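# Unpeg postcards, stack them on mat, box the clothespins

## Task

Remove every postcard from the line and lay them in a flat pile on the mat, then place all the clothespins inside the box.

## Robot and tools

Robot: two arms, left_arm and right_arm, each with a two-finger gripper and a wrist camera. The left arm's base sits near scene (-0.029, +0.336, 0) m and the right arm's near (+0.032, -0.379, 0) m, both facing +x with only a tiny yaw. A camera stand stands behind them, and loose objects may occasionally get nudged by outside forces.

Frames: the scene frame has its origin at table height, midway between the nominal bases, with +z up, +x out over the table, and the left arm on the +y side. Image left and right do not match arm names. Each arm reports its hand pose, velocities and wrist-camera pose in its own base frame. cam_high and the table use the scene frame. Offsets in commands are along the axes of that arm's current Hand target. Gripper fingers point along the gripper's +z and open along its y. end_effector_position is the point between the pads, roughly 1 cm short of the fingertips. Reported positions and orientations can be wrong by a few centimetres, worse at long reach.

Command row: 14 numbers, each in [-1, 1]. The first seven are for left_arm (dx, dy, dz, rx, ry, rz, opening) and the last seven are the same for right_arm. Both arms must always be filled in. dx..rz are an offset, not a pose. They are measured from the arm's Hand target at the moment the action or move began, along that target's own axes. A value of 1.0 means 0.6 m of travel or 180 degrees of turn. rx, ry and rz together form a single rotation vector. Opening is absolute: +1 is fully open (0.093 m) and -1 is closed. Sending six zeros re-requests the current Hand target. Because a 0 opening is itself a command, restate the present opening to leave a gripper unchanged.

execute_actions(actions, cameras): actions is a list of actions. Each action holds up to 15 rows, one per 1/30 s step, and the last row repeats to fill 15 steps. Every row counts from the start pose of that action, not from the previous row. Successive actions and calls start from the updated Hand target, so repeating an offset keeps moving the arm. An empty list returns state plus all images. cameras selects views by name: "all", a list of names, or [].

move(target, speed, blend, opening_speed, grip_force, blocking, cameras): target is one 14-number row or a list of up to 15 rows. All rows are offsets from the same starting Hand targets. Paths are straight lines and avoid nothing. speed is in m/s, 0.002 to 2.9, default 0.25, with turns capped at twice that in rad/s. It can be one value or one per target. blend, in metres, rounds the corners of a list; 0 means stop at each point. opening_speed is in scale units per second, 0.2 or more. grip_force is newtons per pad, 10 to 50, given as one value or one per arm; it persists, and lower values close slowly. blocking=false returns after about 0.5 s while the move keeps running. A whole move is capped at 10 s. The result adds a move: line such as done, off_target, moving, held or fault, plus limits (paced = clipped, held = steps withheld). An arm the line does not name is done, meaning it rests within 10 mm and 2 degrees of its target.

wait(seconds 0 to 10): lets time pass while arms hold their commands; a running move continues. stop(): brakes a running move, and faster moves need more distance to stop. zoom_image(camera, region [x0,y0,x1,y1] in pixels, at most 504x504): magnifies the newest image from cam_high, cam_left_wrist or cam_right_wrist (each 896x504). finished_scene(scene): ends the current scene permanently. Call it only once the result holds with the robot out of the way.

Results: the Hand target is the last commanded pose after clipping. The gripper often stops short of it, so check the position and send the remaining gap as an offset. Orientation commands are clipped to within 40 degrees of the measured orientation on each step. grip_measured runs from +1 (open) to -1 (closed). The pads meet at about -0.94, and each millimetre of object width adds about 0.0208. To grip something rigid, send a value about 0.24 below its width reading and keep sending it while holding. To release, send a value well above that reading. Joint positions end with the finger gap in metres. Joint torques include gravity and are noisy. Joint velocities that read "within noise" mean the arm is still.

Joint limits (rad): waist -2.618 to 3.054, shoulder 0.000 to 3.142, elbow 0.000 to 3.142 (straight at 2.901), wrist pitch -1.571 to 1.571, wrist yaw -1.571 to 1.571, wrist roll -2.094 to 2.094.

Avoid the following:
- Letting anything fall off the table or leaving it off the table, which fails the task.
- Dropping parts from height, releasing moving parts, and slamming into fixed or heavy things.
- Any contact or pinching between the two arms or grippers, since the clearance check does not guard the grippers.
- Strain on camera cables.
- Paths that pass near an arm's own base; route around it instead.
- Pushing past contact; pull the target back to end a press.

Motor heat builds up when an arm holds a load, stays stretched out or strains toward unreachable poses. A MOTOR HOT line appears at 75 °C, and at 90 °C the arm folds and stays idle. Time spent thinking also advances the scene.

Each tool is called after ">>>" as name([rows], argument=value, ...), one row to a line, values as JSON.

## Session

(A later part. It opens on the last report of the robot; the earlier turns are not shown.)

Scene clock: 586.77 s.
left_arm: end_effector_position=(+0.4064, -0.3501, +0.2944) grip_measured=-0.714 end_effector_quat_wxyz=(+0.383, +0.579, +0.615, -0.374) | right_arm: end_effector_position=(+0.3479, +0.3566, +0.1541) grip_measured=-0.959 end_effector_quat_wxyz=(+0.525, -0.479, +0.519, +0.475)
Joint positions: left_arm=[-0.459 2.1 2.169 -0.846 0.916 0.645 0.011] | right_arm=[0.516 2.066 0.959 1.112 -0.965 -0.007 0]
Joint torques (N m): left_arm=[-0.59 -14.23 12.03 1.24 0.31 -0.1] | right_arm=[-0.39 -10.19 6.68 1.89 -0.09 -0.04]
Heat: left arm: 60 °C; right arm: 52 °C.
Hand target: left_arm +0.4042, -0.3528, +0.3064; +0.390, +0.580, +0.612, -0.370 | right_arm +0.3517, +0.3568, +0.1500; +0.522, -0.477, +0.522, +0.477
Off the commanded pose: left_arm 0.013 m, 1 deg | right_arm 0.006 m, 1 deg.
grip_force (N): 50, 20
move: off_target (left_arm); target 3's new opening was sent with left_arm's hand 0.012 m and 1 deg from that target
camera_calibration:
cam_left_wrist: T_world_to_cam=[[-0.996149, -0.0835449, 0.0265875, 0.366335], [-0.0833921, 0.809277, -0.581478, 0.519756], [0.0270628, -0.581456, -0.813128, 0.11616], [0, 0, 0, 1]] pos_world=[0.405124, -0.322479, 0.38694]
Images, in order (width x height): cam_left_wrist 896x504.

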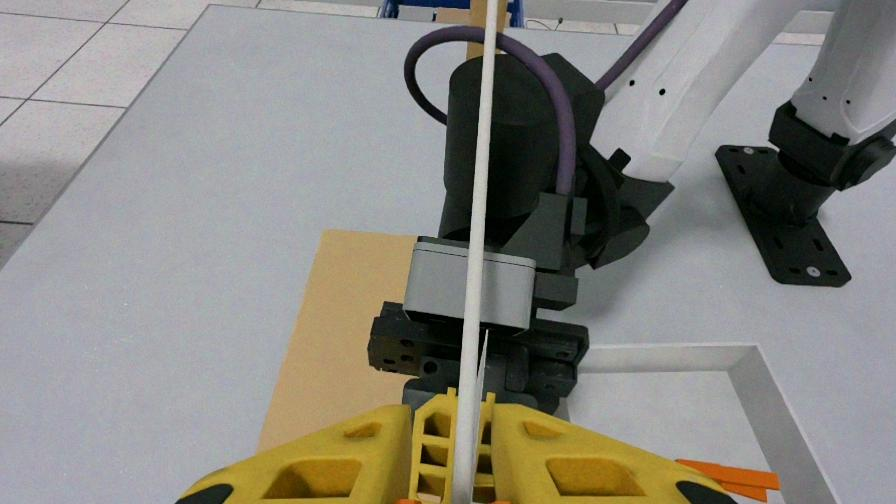

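>>> move([
  [-0.0529,0,-0.0247,0,0,0,-0.76,0,0,0,0,0,0,-1.0],
  [-0.1208,0,-0.0566,0,0,0,-0.76,0,0,0,0,0,0,-1.0],
], speed=[0.05,0.1], blend=[0.01,0], cameras=["cam_high","cam_left_wrist","cam_right_wrist"])

Scene clock: 597.43 s.
left_arm: end_effector_position=(+0.4051, -0.3486, +0.3876) grip_measured=-0.755 end_effector_quat_wxyz=(+0.429, +0.560, +0.603, -0.372) | right_arm: end_effector_position=(+0.3479, +0.3566, +0.1541) grip_measured=-0.959 end_effector_quat_wxyz=(+0.525, -0.479, +0.519, +0.475)
Joint positions: left_arm=[-0.459 2.295 2.843 -1.164 0.909 0.542 0.009] | right_arm=[0.516 2.066 0.959 1.112 -0.965 -0.007 0]
Joint torques (N m): left_arm=[-0.7 -12.38 9.47 1.39 0.25 -0.11] | right_arm=[-0.35 -10.19 6.72 1.88 -0.06 -0.07]
Heat: left arm: 61 °C; right arm: 52 °C.
Hand target: left_arm +0.4041, -0.3527, +0.3865; +0.390, +0.580, +0.612, -0.370 | right_arm +0.3517, +0.3568, +0.1500; +0.522, -0.477, +0.522, +0.477
Off the commanded pose: left_arm 0.004 m, 5 deg | right_arm 0.006 m, 1 deg.
elbow stopped short (left arm): the move would have taken joint 3 (elbow) straighter than the controller allows.
grip_force (N): 50, 20
move: off_target (left_arm)
camera_calibration:
cam_left_wrist: T_world_to_cam=[[-0.991516, -0.128863, -0.0170177, 0.361821], [-0.087675, 0.759692, -0.644345, 0.581476], [0.0959607, -0.637387, -0.764545, 0.126556], [0, 0, 0, 1]] pos_world=[0.397588, -0.314452, 0.477587]
cam_right_wrist: T_world_to_cam=[[0.995936, -0.0867087, 0.0243655, -0.318965], [-0.0151857, -0.428311, -0.903504, 0.335039], [0.0887776, 0.899461, -0.427887, -0.20028], [0, 0, 0, 1]] pos_world=[0.340537, 0.295988, 0.224783]

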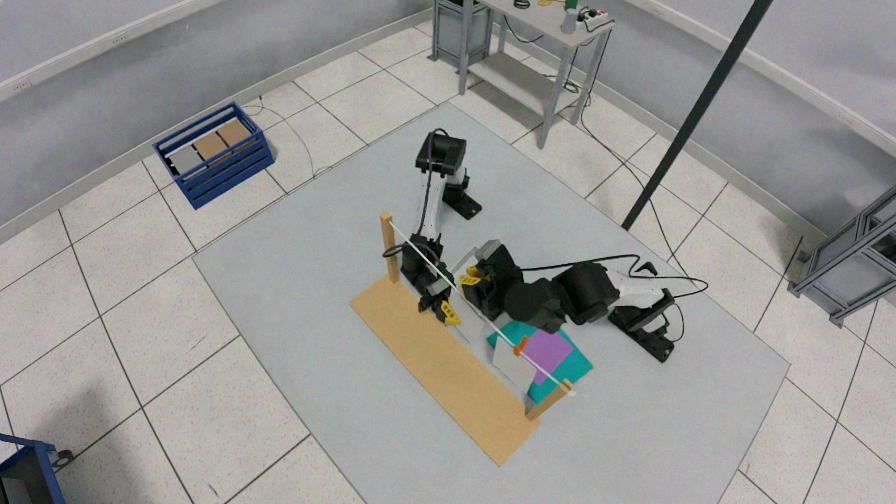

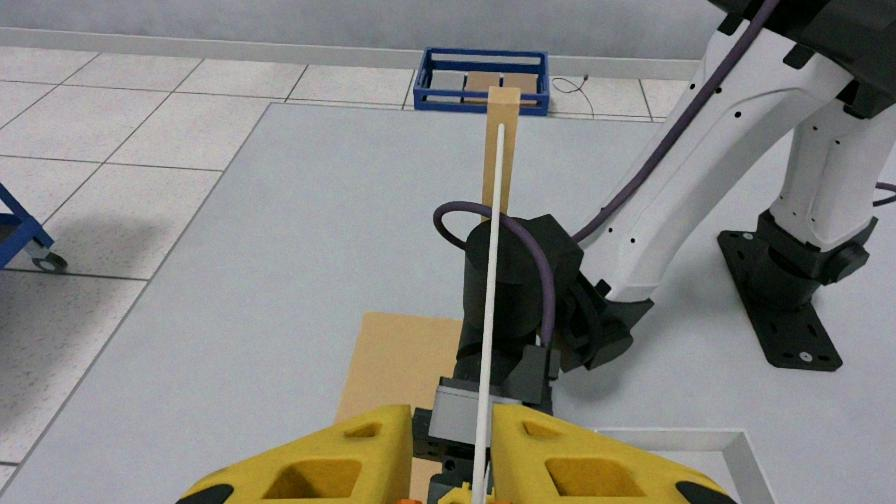

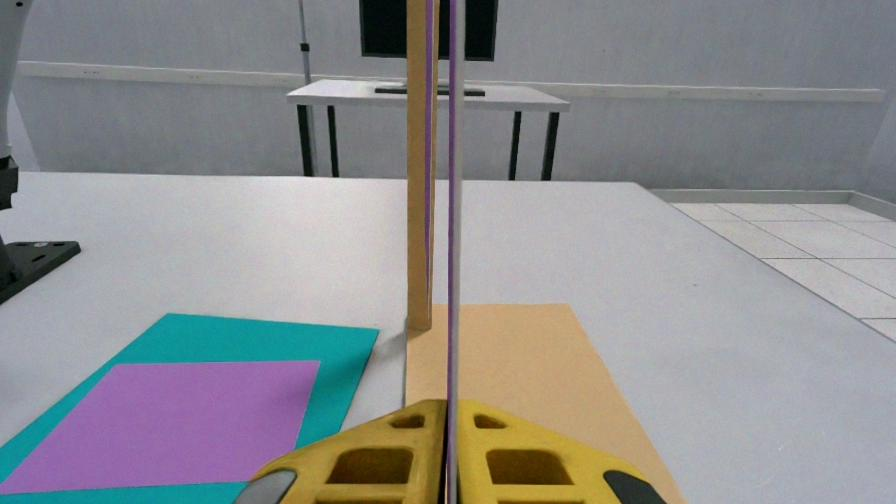

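>>> zoom_image(camera="cam_left_wrist", region=[360, 380, 560, 504])

>>> zoom_image(camera="cam_high", region=[400, 220, 580, 400])

Scaled by 2.520 from the camera's 896x504 image, which has a finer 1280x720 frame.

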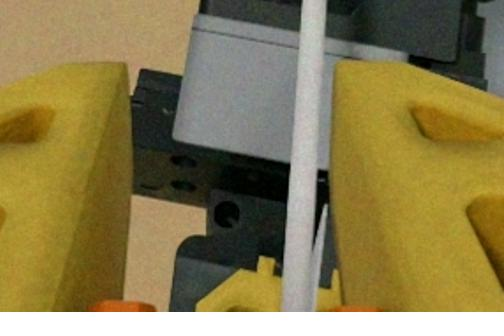

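Scaled by 2.800 from the camera's 896x504 image, which has a finer 1280x720 frame.

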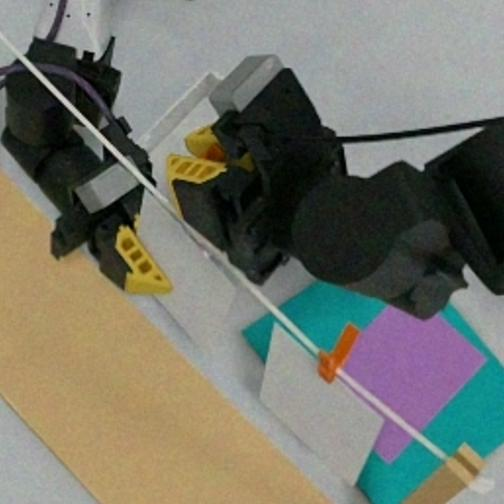

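>>> move([
  [0.0338,-0.0993,-0.1643,0,0,0,-0.78,-0.0667,0.2097,-0.0227,0,0,0,-1.0],
  [0.0338,-0.0993,-0.1643,0,0,0,-0.78,-0.15,0.2855,0.1058,0.1131,0.1472,0.4814,-1.0],
  [0.0338,-0.0993,-0.1643,0,0,0,-0.78,0.0833,0.315,0.2643,0.1131,0.1472,0.4814,-1.0],
], speed=[0.12,0.22,0.12], blend=[0.02,0.03,0], cameras=["all"])

Scene clock: 638.10 s.
left_arm: end_effector_position=(+0.3455, -0.2616, +0.4054) grip_measured=-0.756 end_effector_quat_wxyz=(+0.387, +0.579, +0.616, -0.368) | right_arm: end_effector_position=(+0.1742, +0.5212, +0.0943) grip_measured=-0.959 end_effector_quat_wxyz=(-0.003, +0.006, +0.872, +0.489)
Joint positions: left_arm=[-0.315 2.057 2.668 -1.531 1 0.829 0.009] | right_arm=[1.139 2.027 1.258 0.178 -0.365 1.348 0]
Joint torques (N m): left_arm=[0.87 -13 5.01 1.06 0.63 0.17] | right_arm=[0.66 -11.45 9.4 2.22 0.08 -0.03]
Heat: left arm: 63 °C; right arm: 54 °C.
Hand target: left_arm +0.3395, -0.2580, +0.4098; +0.390, +0.580, +0.612, -0.370 | right_arm +0.1777, +0.5316, +0.1002; +0.005, +0.008, +0.866, +0.500
Off the commanded pose: left_arm 0.008 m, 1 deg | right_arm 0.012 m, 2 deg.
grip_force (N): 50, 20
move: off_target (right_arm)
camera_calibration:
cam_left_wrist: T_world_to_cam=[[-0.995502, -0.0932693, 0.0166533, 0.311384], [-0.0856282, 0.81048, -0.579474, 0.507874], [0.0405499, -0.578293, -0.814821, 0.25639], [0, 0, 0, 1]] pos_world=[0.343075, -0.234311, 0.498026]
cam_right_wrist: T_world_to_cam=[[0.00118339, -0.518278, -0.855211, 0.350898], [-0.903109, -0.367791, 0.22164, 0.365906], [-0.429411, 0.772086, -0.468497, -0.198041], [0, 0, 0, 1]] pos_world=[0.244997, 0.469344, 0.126211]

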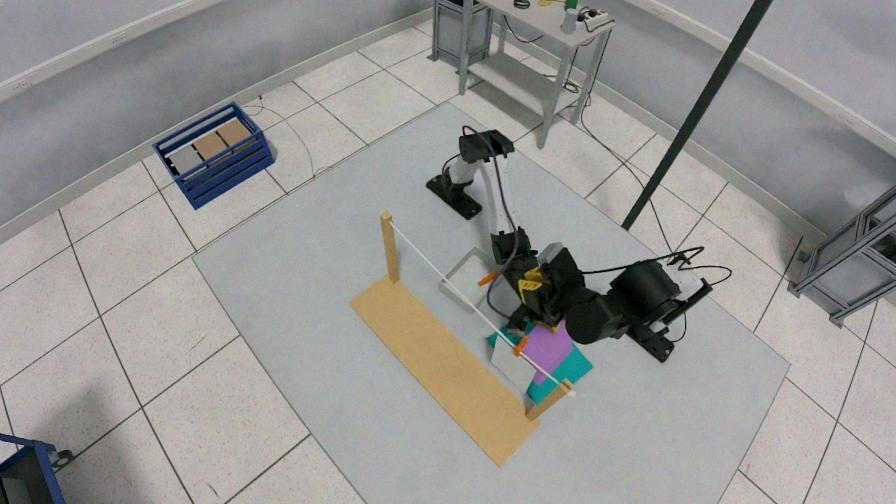

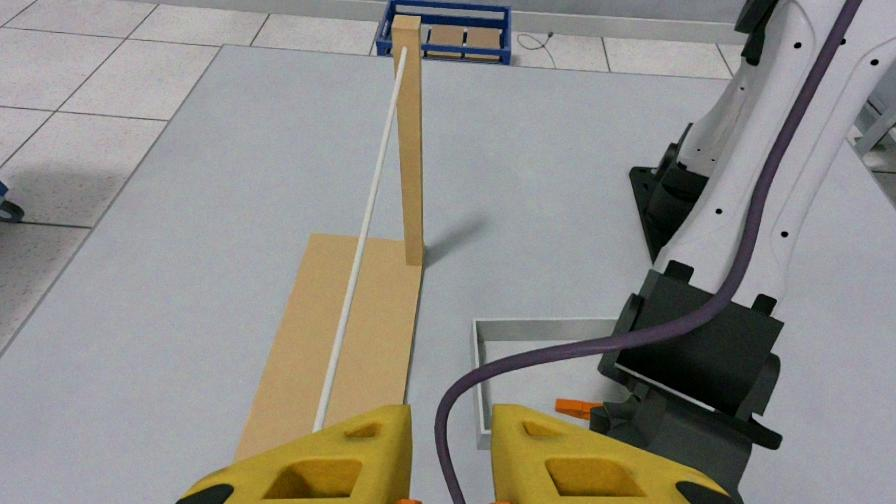

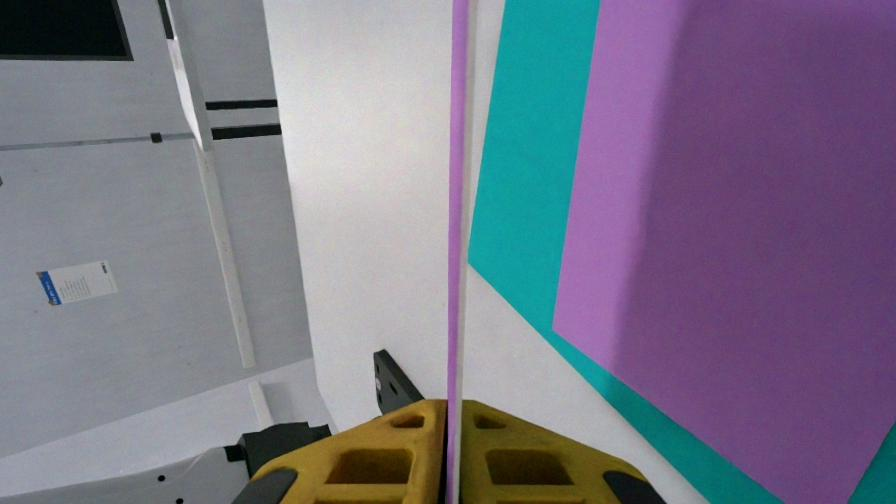

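>>> move(target=[0,0,0,0,0,0,-0.78,-0.005,-0.0935,0.0713,0,0,0,-1.0], speed=0.08, cameras=["cam_right_wrist","cam_high"])

>>> zoom_image(camera="cam_high", region=[470, 230, 620, 420])

Scene clock: 657.70 s.
left_arm: end_effector_position=(+0.3455, -0.2616, +0.4054) grip_measured=-0.756 end_effector_quat_wxyz=(+0.387, +0.579, +0.616, -0.368) | right_arm: end_effector_position=(+0.1820, +0.5376, +0.0381) grip_measured=-0.959 end_effector_quat_wxyz=(+0.003, +0.004, +0.865, +0.501)
Joint positions: left_arm=[-0.315 2.057 2.668 -1.531 1 0.829 0.009] | right_arm=[1.139 2.209 1.258 0.389 -0.363 1.349 0]
Joint torques (N m): left_arm=[0.85 -13 5.01 1.06 0.64 0.17] | right_arm=[0.88 -12.25 6.39 2.26 0.05 -0.04]
Heat: left arm: 61 °C; right arm: 58 °C.
Hand target: left_arm +0.3395, -0.2580, +0.4098; +0.390, +0.580, +0.612, -0.370 | right_arm +0.1810, +0.5406, +0.0302; +0.005, +0.008, +0.866, +0.500
Off the commanded pose: left_arm 0.008 m, 1 deg | right_arm 0.009 m, 1 deg.
grip_force (N): 50, 20
move: done
camera_calibration:
cam_right_wrist: T_world_to_cam=[[0.0106265, -0.494692, -0.869003, 0.297546], [-0.906473, -0.371639, 0.200476, 0.394999], [-0.42213, 0.785598, -0.452375, -0.242808], [0, 0, 0, 1]] pos_world=[0.252397, 0.48474, 0.0695403]
Images, in order (width x height): cam_high 896x504, cam_right_wrist 896x504.

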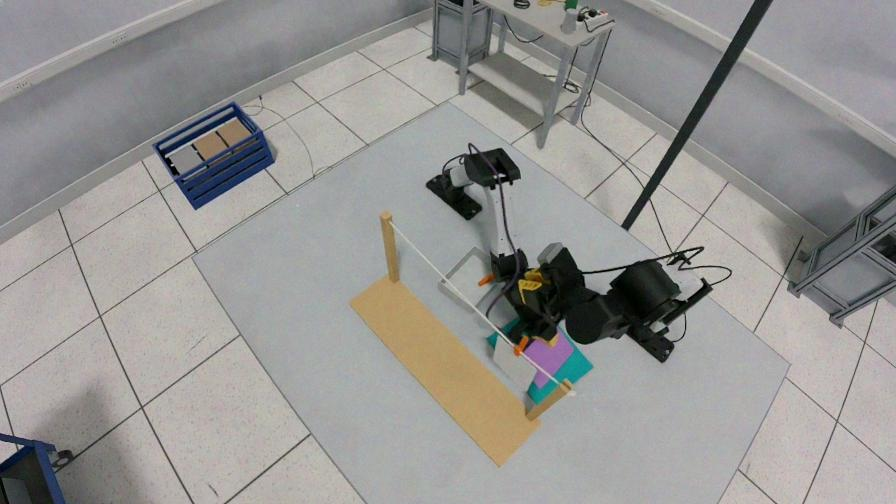

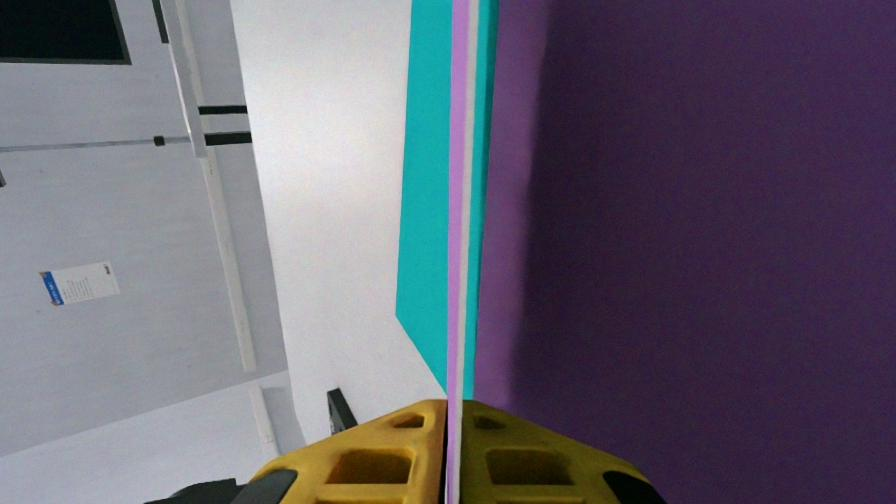

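Scaled by 2.653 from the camera's 896x504 image, which has a finer 1280x720 frame.

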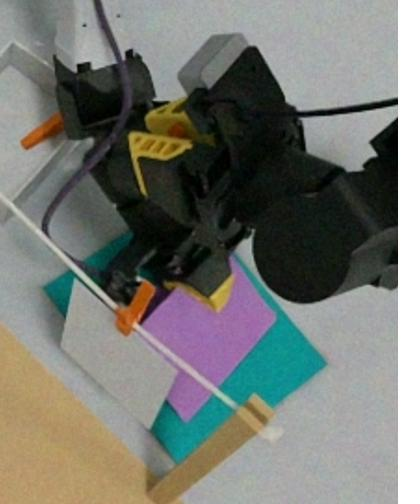

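>>> move([
  [0,0,0,0,0,0,-0.78,0.0033,-0.0215,0.0028,0,0,0,-1.0],
  [0,0,0,0,0,0,-0.78,0.0033,-0.0215,0.0028,0,0,0,-0.72],
], speed=0.05, opening_speed=0.5, cameras=["cam_right_wrist"])

Scene clock: 665.27 s.
left_arm: end_effector_position=(+0.3455, -0.2616, +0.4054) grip_measured=-0.756 end_effector_quat_wxyz=(+0.387, +0.579, +0.616, -0.368) | right_arm: end_effector_position=(+0.1816, +0.5367, +0.0326) grip_measured=-0.723 end_effector_quat_wxyz=(+0.006, +0.002, +0.862, +0.508)
Joint positions: left_arm=[-0.315 2.057 2.668 -1.531 1 0.829 0.009] | right_arm=[1.139 2.222 1.237 0.44 -0.363 1.35 0.011]
Joint torques (N m): left_arm=[0.85 -13 5.01 1.06 0.64 0.17] | right_arm=[0.79 -11.79 5.39 2.25 0.08 -0.06]
Heat: left arm: 61 °C; right arm: 57 °C.
Hand target: left_arm +0.3395, -0.2580, +0.4098; +0.390, +0.580, +0.612, -0.370 | right_arm +0.1789, +0.5357, +0.0181; +0.005, +0.008, +0.866, +0.500
Off the commanded pose: left_arm 0.008 m, 1 deg | right_arm 0.015 m, 1 deg.
grip_force (N): 50, 20
move: off_target (right_arm); target 2's new opening was sent with right_arm's hand 0.015 m and 1 deg from that target
camera_calibration:
cam_right_wrist: T_world_to_cam=[[0.0160929, -0.481991, -0.876028, 0.284677], [-0.907782, -0.374312, 0.18927, 0.397447], [-0.419134, 0.792196, -0.443567, -0.249126], [0, 0, 0, 1]] pos_world=[0.251797, 0.483338, 0.063656]
Images, in order (width x height): cam_right_wrist 896x504.

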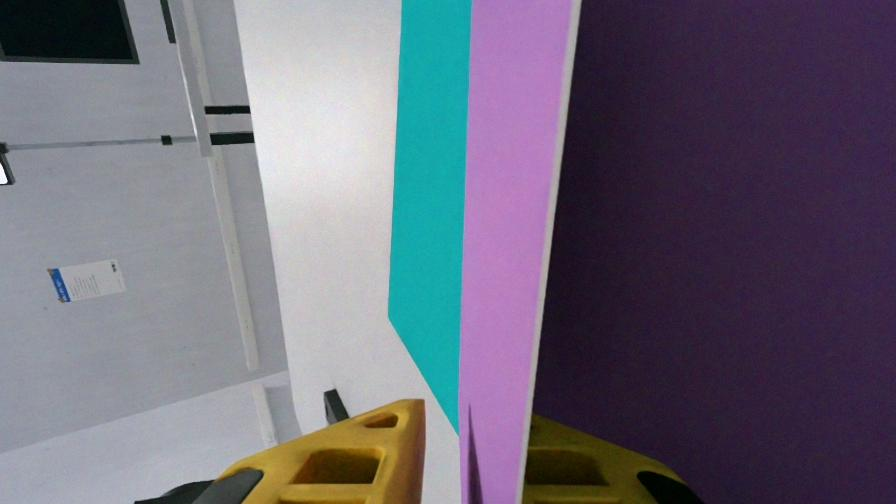

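>>> move([
  [0,0,0,0,0,0,-0.78,-0.003,-0.0833,-0.1443,0,0,0,-0.72],
  [0,0,0,0,0,0,-0.78,-0.003,0.0322,-0.211,0,0,0,-0.72],
], speed=[0.09,0.12], cameras=["all"])

>>> zoom_image(camera="cam_high", region=[430, 230, 620, 420])

Scene clock: 676.83 s.
left_arm: end_effector_position=(+0.3455, -0.2616, +0.4054) grip_measured=-0.756 end_effector_quat_wxyz=(+0.387, +0.579, +0.616, -0.368) | right_arm: end_effector_position=(+0.1710, +0.4313, +0.0766) grip_measured=-0.723 end_effector_quat_wxyz=(-0.012, +0.017, +0.876, +0.482)
Joint positions: left_arm=[-0.315 2.057 2.668 -1.531 1 0.829 0.009] | right_arm=[1.035 1.805 0.881 0.287 -0.451 1.304 0.011]
Joint torques (N m): left_arm=[0.85 -13 5 1.06 0.63 0.17] | right_arm=[-0.77 -13.35 8.14 1.94 -0.14 -0.34]
Heat: left arm: 61 °C; right arm: 58 °C.
Hand target: left_arm +0.3395, -0.2580, +0.4098; +0.390, +0.580, +0.612, -0.370 | right_arm +0.1787, +0.4356, +0.0982; +0.005, +0.008, +0.866, +0.500
Off the commanded pose: left_arm 0.008 m, 1 deg | right_arm 0.023 m, 3 deg.
grip_force (N): 50, 20
move: off_target (right_arm)
camera_calibration:
cam_left_wrist: T_world_to_cam=[[-0.995502, -0.0932693, 0.0166533, 0.311384], [-0.0856282, 0.81048, -0.579474, 0.507874], [0.0405499, -0.578293, -0.814821, 0.25639], [0, 0, 0, 1]] pos_world=[0.343075, -0.234311, 0.498026]
cam_right_wrist: T_world_to_cam=[[-0.0279969, -0.533191, -0.845531, 0.299877], [-0.900368, -0.35399, 0.253038, 0.325129], [-0.434227, 0.768374, -0.470158, -0.13569], [0, 0, 0, 1]] pos_world=[0.242211, 0.379245, 0.107489]

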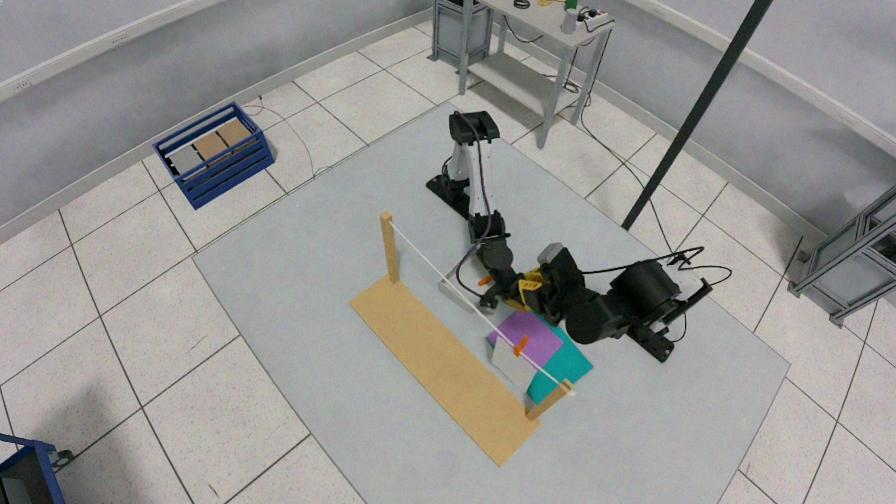

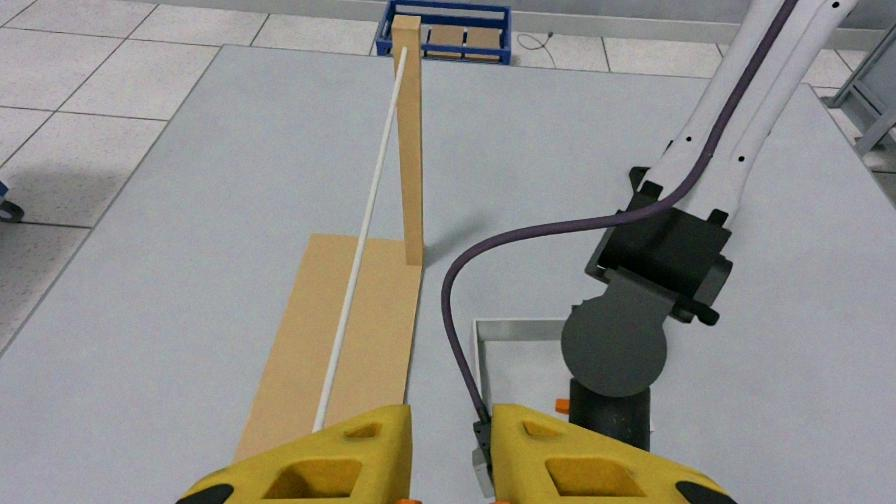

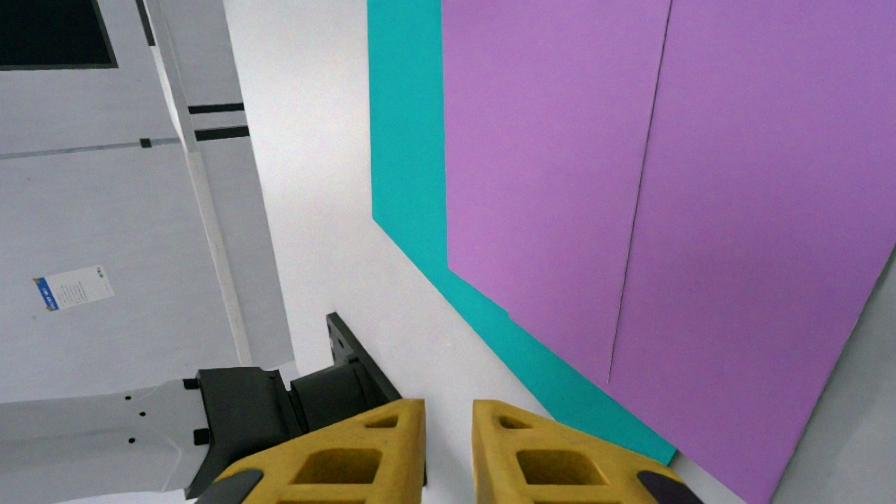

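Scaled by 2.653 from the camera's 896x504 image, which has a finer 1280x720 frame.

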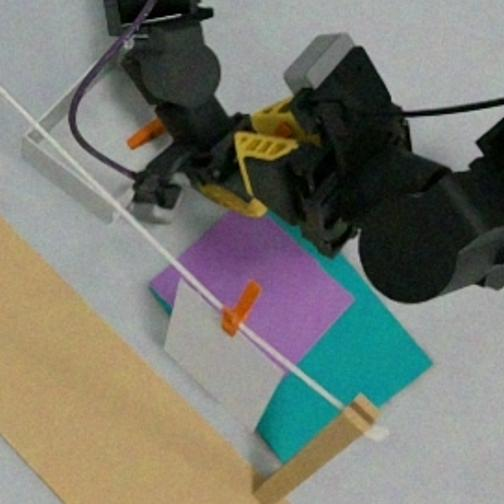

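>>> move([
  [0,0,0,0,0,0,-0.78,-0.0197,0.0247,-0.0632,0.2623,0.1449,-0.3527,-0.93],
  [0,0,0,0,0,0,-0.78,-0.0218,-0.0822,0.0185,0.2623,0.1449,-0.3527,-0.93],
], speed=[0.15,0.1], cameras=["cam_high","cam_right_wrist"])

>>> zoom_image(camera="cam_high", region=[430, 230, 620, 420])

Scene clock: 723.40 s.
left_arm: end_effector_position=(+0.3455, -0.2616, +0.4054) grip_measured=-0.756 end_effector_quat_wxyz=(+0.387, +0.579, +0.616, -0.368) | right_arm: end_effector_position=(+0.1939, +0.4195, +0.0616) grip_measured=-0.926 end_effector_quat_wxyz=(+0.079, -0.528, +0.844, +0.055)
Joint positions: left_arm=[-0.315 2.057 2.668 -1.531 1 0.829 0.009] | right_arm=[1.135 2.156 1.78 -1.003 -0.007 0.017 0.001]
Joint torques (N m): left_arm=[0.85 -13 5.01 1.06 0.63 0.17] | right_arm=[0.98 -11.86 5.67 0.96 0.1 -0.16]
Heat: left arm: 61 °C; right arm: 62 °C.
Hand target: left_arm +0.3395, -0.2580, +0.4098; +0.390, +0.580, +0.612, -0.370 | right_arm +0.1916, +0.4204, +0.0498; +0.074, -0.535, +0.841, +0.047
Off the commanded pose: left_arm 0.008 m, 1 deg | right_arm 0.012 m, 1 deg.
grip_force (N): 50, 20
move: off_target (right_arm)
camera_calibration:
cam_right_wrist: T_world_to_cam=[[0.906179, -0.422767, -0.0103909, 0.0026613], [-0.40707, -0.878665, 0.249484, 0.469936], [-0.114604, -0.221847, -0.968323, 0.260366], [0, 0, 0, 1]] pos_world=[0.218724, 0.471803, 0.134905]
Images, in order (width x height): cam_high 896x504, cam_right_wrist 896x504.

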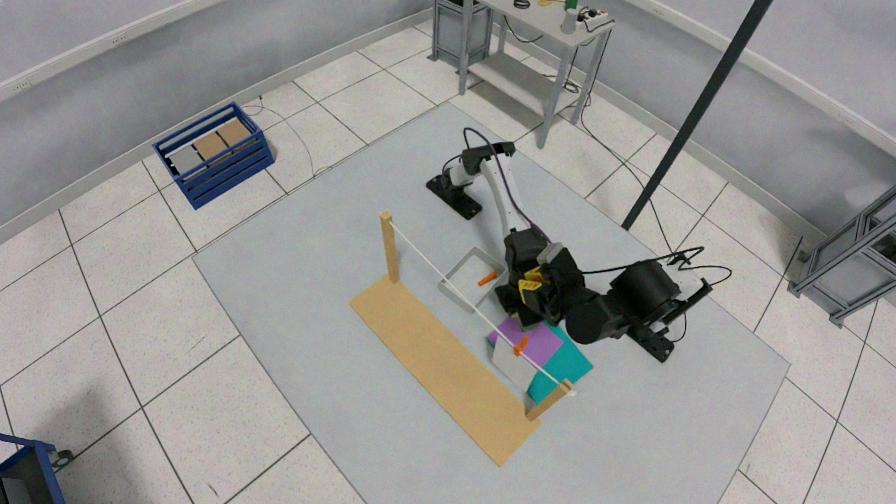

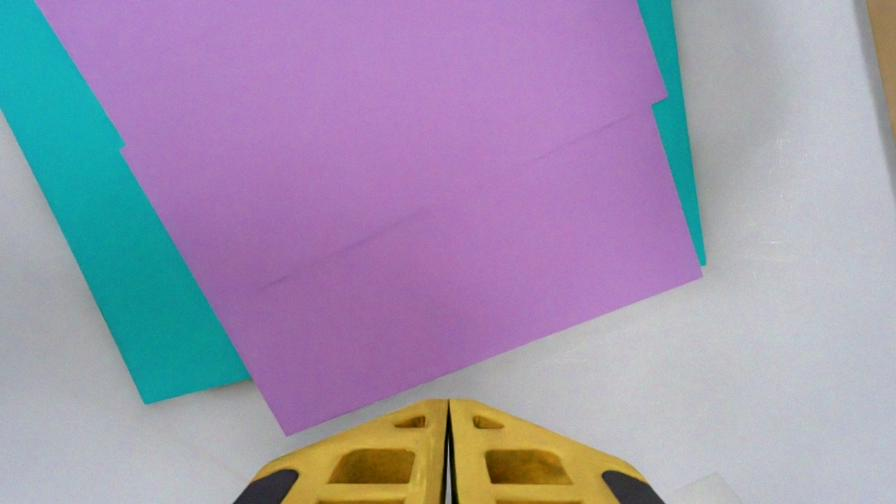

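Scaled by 2.653 from the camera's 896x504 image, which has a finer 1280x720 frame.

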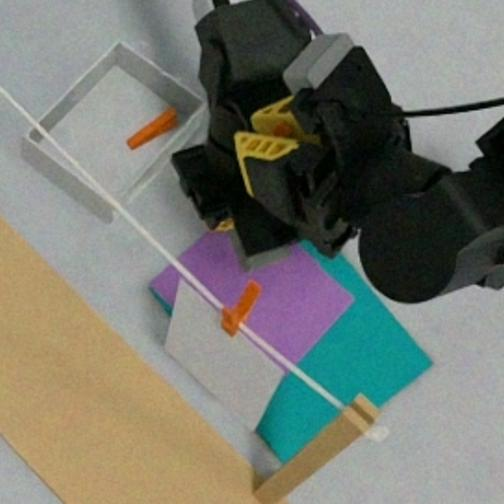

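>>> move([
  [0,0,0,0,0,0,-0.78,-0.0325,0.005,0.0057,0,0,0,-0.93],
  [0,0,0,0,0,0,-0.78,-0.0192,0.005,0.0813,0,0,0,-0.93],
], speed=[0.08,0.05], cameras=["cam_right_wrist"])

Scene clock: 754.40 s.
left_arm: end_effector_position=(+0.3455, -0.2616, +0.4054) grip_measured=-0.756 end_effector_quat_wxyz=(+0.387, +0.579, +0.616, -0.368) | right_arm: end_effector_position=(+0.2004, +0.4404, +0.0186) grip_measured=-0.926 end_effector_quat_wxyz=(+0.081, -0.531, +0.842, +0.057)
Joint positions: left_arm=[-0.315 2.057 2.668 -1.531 1 0.829 0.009] | right_arm=[1.142 2.275 1.8 -0.899 -0.006 0.017 0.001]
Joint torques (N m): left_arm=[0.87 -12.98 5.01 1.06 0.63 0.18] | right_arm=[0.95 -12.51 5.63 0.97 0.1 -0.1]
Heat: left arm: 61 °C; right arm: 63 °C.
Hand target: left_arm +0.3395, -0.2580, +0.4098; +0.390, +0.580, +0.612, -0.370 | right_arm +0.1972, +0.4396, +0.0037; +0.074, -0.535, +0.840, +0.047
Off the commanded pose: left_arm 0.008 m, 1 deg | right_arm 0.015 m, 1 deg.
grip_force (N): 50, 20
move: off_target (right_arm)
camera_calibration:
cam_right_wrist: T_world_to_cam=[[0.908825, -0.417074, -0.009279, 0.00216318], [-0.402396, -0.882275, 0.244272, 0.502501], [-0.110066, -0.218267, -0.969662, 0.221554], [0, 0, 0, 1]] pos_world=[0.224624, 0.492604, 0.0921057]
Images, in order (width x height): cam_right_wrist 896x504.

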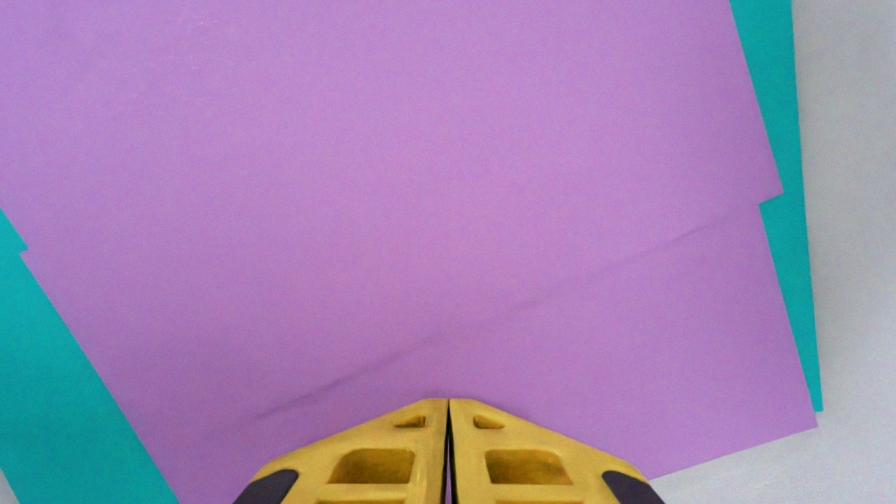

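>>> move([
  [0,0,0,0,0,0,-0.78,0.0047,0,0.0263,0,0,0,-0.93],
  [0,0,0,0,0,0,-0.78,-0.0752,0.0198,0.0405,0,0,0,-0.93],
], speed=[0.05,0.06], cameras=["cam_high","cam_right_wrist"])

>>> zoom_image(camera="cam_high", region=[430, 230, 620, 420])

Scene clock: 768.77 s.
left_arm: end_effector_position=(+0.3455, -0.2616, +0.4054) grip_measured=-0.756 end_effector_quat_wxyz=(+0.387, +0.579, +0.616, -0.368) | right_arm: end_effector_position=(+0.2128, +0.4917, +0.0071) grip_measured=-0.926 end_effector_quat_wxyz=(+0.094, -0.535, +0.837, +0.062)
Joint positions: left_arm=[-0.315 2.057 2.668 -1.531 1 0.829 0.009] | right_arm=[1.163 2.497 2.142 -0.99 0.001 0.025 0.001]
Joint torques (N m): left_arm=[0.85 -13 5.01 1.06 0.63 0.17] | right_arm=[0.96 -12.51 8.12 0.69 0.07 0.06]
Heat: left arm: 61 °C; right arm: 62 °C.
Hand target: left_arm +0.3395, -0.2580, +0.4098; +0.390, +0.580, +0.612, -0.370 | right_arm +0.2072, +0.4887, -0.0123; +0.074, -0.535, +0.841, +0.047
Off the commanded pose: left_arm 0.008 m, 1 deg | right_arm 0.020 m, 3 deg.
grip_force (N): 50, 20
move: off_target (right_arm)
camera_calibration:
cam_right_wrist: T_world_to_cam=[[0.913849, -0.406036, -0.00394313, 0.00559965], [-0.395564, -0.892388, 0.217191, 0.55924], [-0.0917064, -0.19692, -0.976121, 0.208632], [0, 0, 0, 1]] pos_world=[0.235231, 0.542417, 0.0822098]
Images, in order (width x height): cam_high 896x504, cam_right_wrist 896x504.

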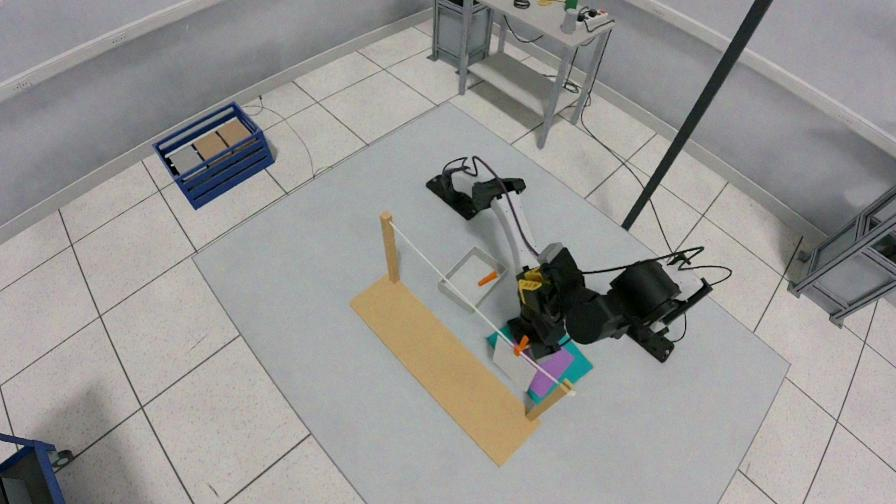

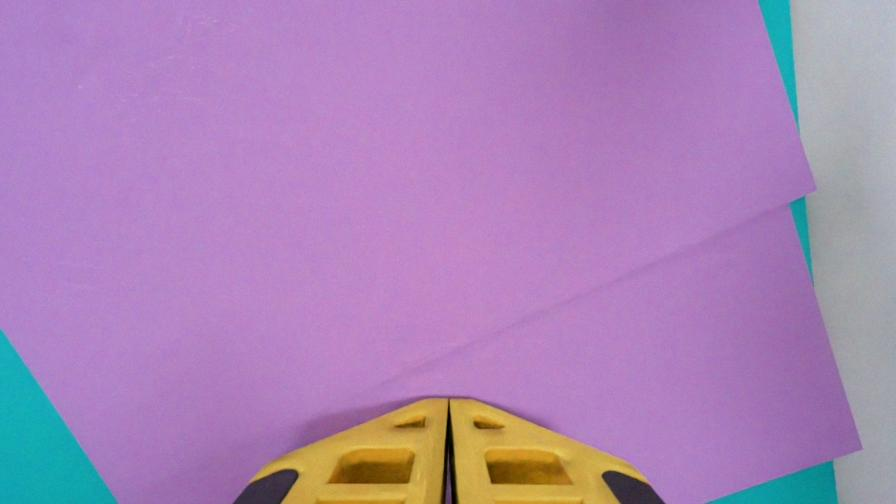

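Scaled by 2.653 from the camera's 896x504 image, which has a finer 1280x720 frame.

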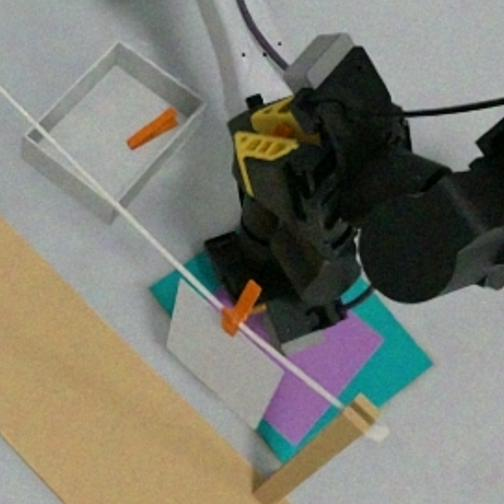

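>>> move(target=[0,0,0,0,0,0,-0.78,-0.0349,0,-0.1974,0,0,0,-0.93], speed=0.12, cameras=["cam_right_wrist"])

Scene clock: 779.47 s.
left_arm: end_effector_position=(+0.3455, -0.2616, +0.4054) grip_measured=-0.756 end_effector_quat_wxyz=(+0.387, +0.579, +0.616, -0.368) | right_arm: end_effector_position=(+0.2103, +0.4858, +0.1162) grip_measured=-0.926 end_effector_quat_wxyz=(+0.090, -0.535, +0.838, +0.060)
Joint positions: left_arm=[-0.315 2.057 2.668 -1.531 1 0.829 0.009] | right_arm=[1.163 2.628 2.838 -1.564 0.001 0.025 0.001]
Joint torques (N m): left_arm=[0.87 -12.98 5.01 1.06 0.63 0.17] | right_arm=[1.01 -14.01 7.99 0.82 0.09 0.03]
Heat: left arm: 61 °C; right arm: 65 °C.
Hand target: left_arm +0.3395, -0.2580, +0.4098; +0.390, +0.580, +0.612, -0.370 | right_arm +0.2071, +0.4887, +0.1080; +0.074, -0.535, +0.841, +0.047
Off the commanded pose: left_arm 0.008 m, 1 deg | right_arm 0.009 m, 2 deg.
joint sent to its limit (right arm) — joint 4 (wrist pitch), lower limit. The joint targets still meet the commanded pose.
grip_force (N): 50, 20
move: done
camera_calibration:
cam_right_wrist: T_world_to_cam=[[0.913685, -0.406404, -0.00392357, 0.00611889], [-0.39514, -0.890536, 0.225413, 0.527362], [-0.095103, -0.204406, -0.974255, 0.317943], [0, 0, 0, 1]] pos_world=[0.233028, 0.537111, 0.190907]
Images, in order (width x height): cam_right_wrist 896x504.

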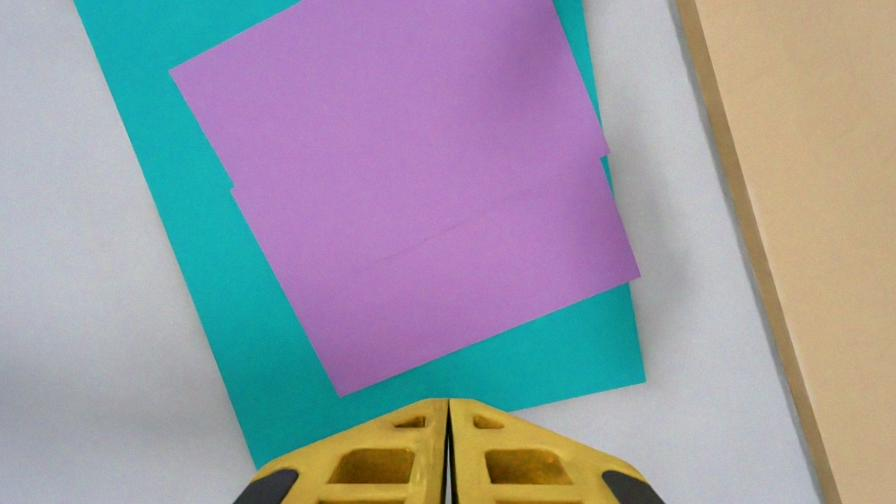

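>>> move([
  [0,0,0,0,0,0,-0.78,-0.0233,-0.0233,0,0,0,0,-0.93],
  [0,0,0,0,0,0,-0.78,0.0117,-0.0233,0.1973,0,0,0,-0.93],
  [0,0,0,0,0,0,-0.78,0.0167,0.0217,0.1973,0,0,0,-0.93],
  [0,0,0,0,0,0,-0.78,-0.0008,0.0217,0.0487,0,0,0,-0.93],
], speed=[0.08,0.07,0.04,0.12], cameras=["cam_right_wrist"])

Scene clock: 813.23 s.
left_arm: end_effector_position=(+0.3455, -0.2616, +0.4054) grip_measured=-0.756 end_effector_quat_wxyz=(+0.387, +0.579, +0.616, -0.368) | right_arm: end_effector_position=(+0.2012, +0.4968, +0.0897) grip_measured=-0.927 end_effector_quat_wxyz=(+0.087, -0.537, +0.837, +0.048)
Joint positions: left_arm=[-0.315 2.057 2.668 -1.531 1 0.829 0.009] | right_arm=[1.193 2.638 2.748 -1.482 0.023 0.05 0.001]
Joint torques (N m): left_arm=[0.85 -12.98 5 1.06 0.63 0.17] | right_arm=[0.53 -13.87 8.28 0.76 -0.14 0.07]
Heat: left arm: 62 °C; right arm: 68 °C.
Hand target: left_arm +0.3395, -0.2580, +0.4098; +0.390, +0.580, +0.612, -0.370 | right_arm +0.1975, +0.4994, +0.0793; +0.074, -0.535, +0.840, +0.047
Off the commanded pose: left_arm 0.008 m, 1 deg | right_arm 0.011 m, 2 deg.
elbow stopped short (right arm): the move would have taken joint 3 (elbow) straighter than the controller allows.
grip_force (N): 50, 20
move: off_target (right_arm)
camera_calibration:
cam_right_wrist: T_world_to_cam=[[0.91437, -0.40468, 0.0127193, 0.016334], [-0.39542, -0.885814, 0.242852, 0.535692], [-0.0870105, -0.227086, -0.96998, 0.302783], [0, 0, 0, 1]] pos_world=[0.223234, 0.549891, 0.163392]
Images, in order (width x height): cam_right_wrist 896x504.

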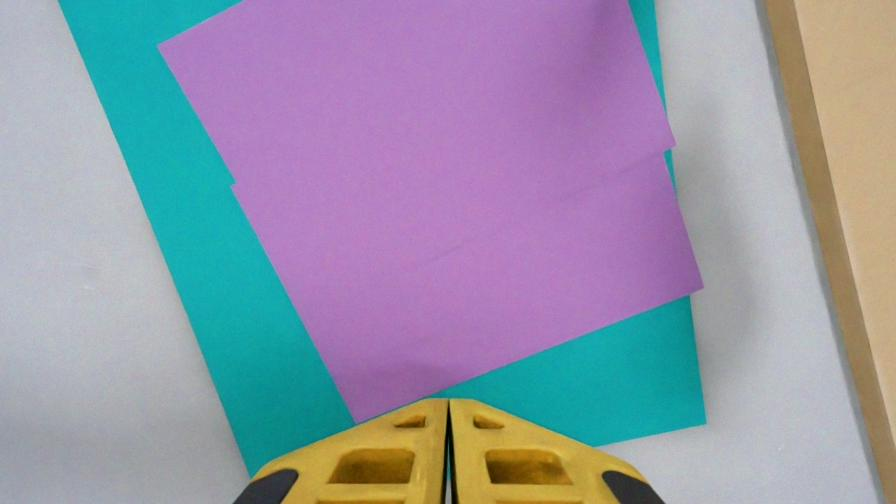

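>>> move([
  [0,0,0,0,0,0,-0.78,-0.035,0,-0.1974,0,0,0,-0.93],
  [0,0,0,0,0,0,-0.78,0.06,-0.156,-0.2495,-0.0436,-0.2198,-0.0364,-0.93],
  [0,0,0,0,0,0,-0.78,0.0892,-0.3377,-0.1442,-0.0872,-0.4397,-0.0729,-0.93],
  [0.0187,-0.1388,0.3933,0,0,0,-0.78,0.0892,-0.3377,-0.1442,-0.0872,-0.4397,-0.0729,0.1],
  [0.1697,-0.1388,0.464,0,0,0,-0.78,0.0892,-0.3377,-0.1442,-0.0872,-0.4397,-0.0729,0.1],
], speed=[0.15,0.2,0.2,0.2,0.12], blend=[0.03,0.04,0,0.02,0], grip_force=50, cameras=["all"])

Scene clock: 861.93 s.
left_arm: end_effector_position=(+0.3453, -0.2615, +0.4052) grip_measured=-0.756 end_effector_quat_wxyz=(+0.386, +0.579, +0.617, -0.369) | right_arm: end_effector_position=(+0.2046, +0.4902, +0.1746) grip_measured=-0.927 end_effector_quat_wxyz=(+0.145, -0.532, +0.828, +0.098)
Joint positions: left_arm=[-0.315 2.057 2.668 -1.533 1 0.829 0.009] | right_arm=[1.177 2.521 2.847 -1.545 0.005 0.034 0.001]
Joint torques (N m): left_arm=[0.87 -12.97 5.03 1.07 0.63 0.17] | right_arm=[0.49 -16.17 5.64 1.17 -0.01 -0.09]
Heat: left arm: 62 °C; right arm: 78 °C. Fold the right arm in close to its base, or ease its load, before you think long.
Hand target: left_arm +0.3395, -0.2580, +0.4098; +0.390, +0.580, +0.612, -0.370 (not the last commanded pose) | right_arm +0.2028, +0.4913, +0.1747; +0.145, -0.534, +0.827, +0.098 (not the last commanded pose)
Tool commands: left_gripper/opening=-0.78 right_gripper/opening=-0.93
Off the commanded pose: left_arm 0.304 m, 1 deg | right_arm 0.203 m, 72 deg.
MOTOR HOT: joint 2 (shoulder) of the right arm reports 78 °C; the controller's stop level is 90 °C. To cool a motor, set the load down, stop pushing, or move to a pose that needs little force.
elbow stopped short (right arm): the move would have taken joint 3 (elbow) straighter than the controller allows.
move: held (right_arm; a check stopped the path), off_target (left_arm); path passed 1 of 5 targets; target 4's new opening was not sent; limits=held
pose unreachable (right arm): on one or more control steps of this call, first in action 0 (counted from 0), this arm could not follow its commanded pose, so it was not sent that pose on those steps. It may still have moved: this result reports where it is.
cause: moving toward the commanded pose would bring a part of the arm too close to another arm (this arm's wrist (the part past joint 4) and the left arm's fingers, along the way the arms are being sent, or toward where that arm still pushes).
camera_calibration:
cam_left_wrist: T_world_to_cam=[[-0.995463, -0.0933437, 0.0184298, 0.310375], [-0.0867467, 0.810827, -0.578822, 0.507953], [0.0390861, -0.577795, -0.815245, 0.257147], [0, 0, 0, 1]] pos_world=[0.342979, -0.234313, 0.497932]
cam_right_wrist: T_world_to_cam=[[0.915854, -0.401479, -0.00507873, 0.0106847], [-0.399316, -0.912094, 0.0929064, 0.550473], [-0.0419323, -0.0830607, -0.995662, 0.308579], [0, 0, 0, 1]] pos_world=[0.222966, 0.532004, 0.256152]

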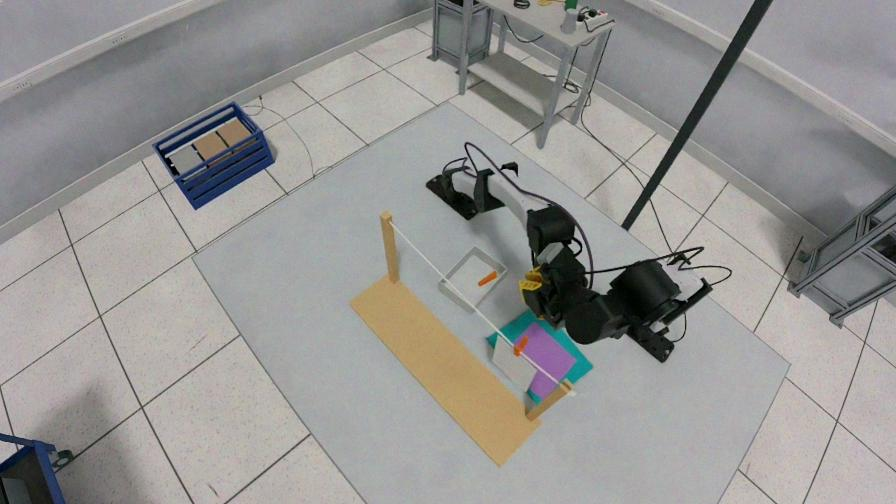

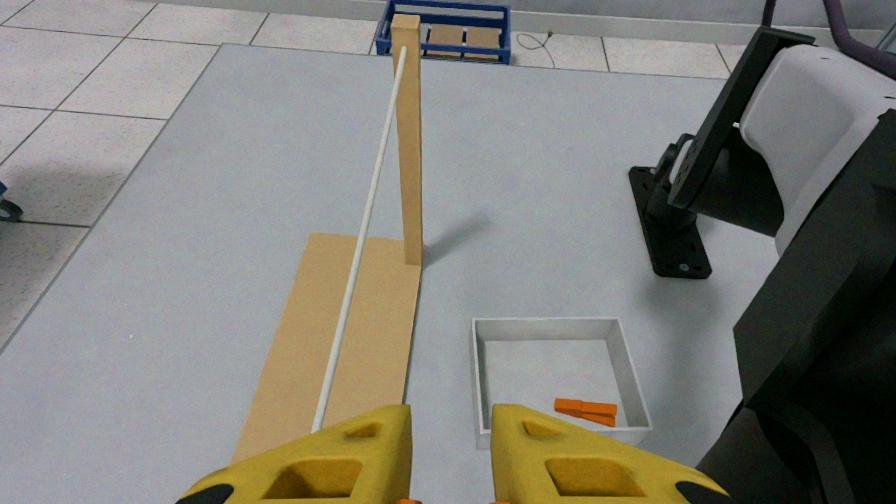

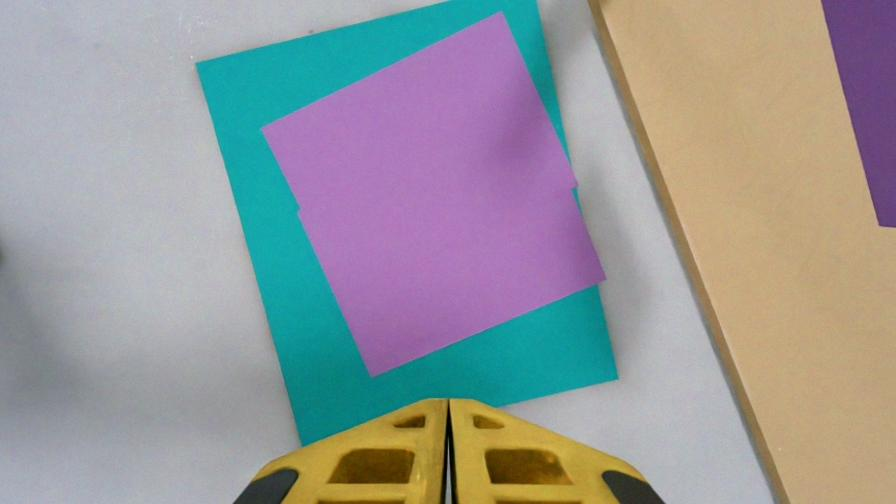

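>>> move(target=[0,0,0,0,0,0,-0.78,0.246,-0.1003,-0.0733,0,0,0,-0.93], speed=0.2)

Scene clock: 903.03 s.
left_arm: end_effector_position=(+0.3453, -0.2615, +0.4052) grip_measured=-0.756 end_effector_quat_wxyz=(+0.386, +0.579, +0.617, -0.369) | right_arm: end_effector_position=(+0.1949, +0.3277, +0.1550) grip_measured=-0.927 end_effector_quat_wxyz=(+0.132, -0.531, +0.832, +0.086)
Joint positions: left_arm=[-0.315 2.057 2.668 -1.533 1 0.829 0.009] | right_arm=[1.016 1.702 1.502 -1.057 -0.041 -0.114 0.001]
Joint torques (N m): left_arm=[0.85 -12.98 5.03 1.07 0.63 0.17] | right_arm=[-0.47 -12.9 5.59 1.23 -0.18 -0.25]
Heat: left arm: 62 °C; right arm: 78 °C. Fold the right arm in close to its base, or ease its load, before you think long.
Hand target: left_arm +0.3395, -0.2580, +0.4098; +0.390, +0.580, +0.612, -0.370 | right_arm +0.1944, +0.3265, +0.1644; +0.145, -0.533, +0.827, +0.098
Off the commanded pose: left_arm 0.008 m, 1 deg | right_arm 0.010 m, 2 deg.
MOTOR HOT: still on. Joint 2 (shoulder) of the right arm reports 78 °C.
move: done


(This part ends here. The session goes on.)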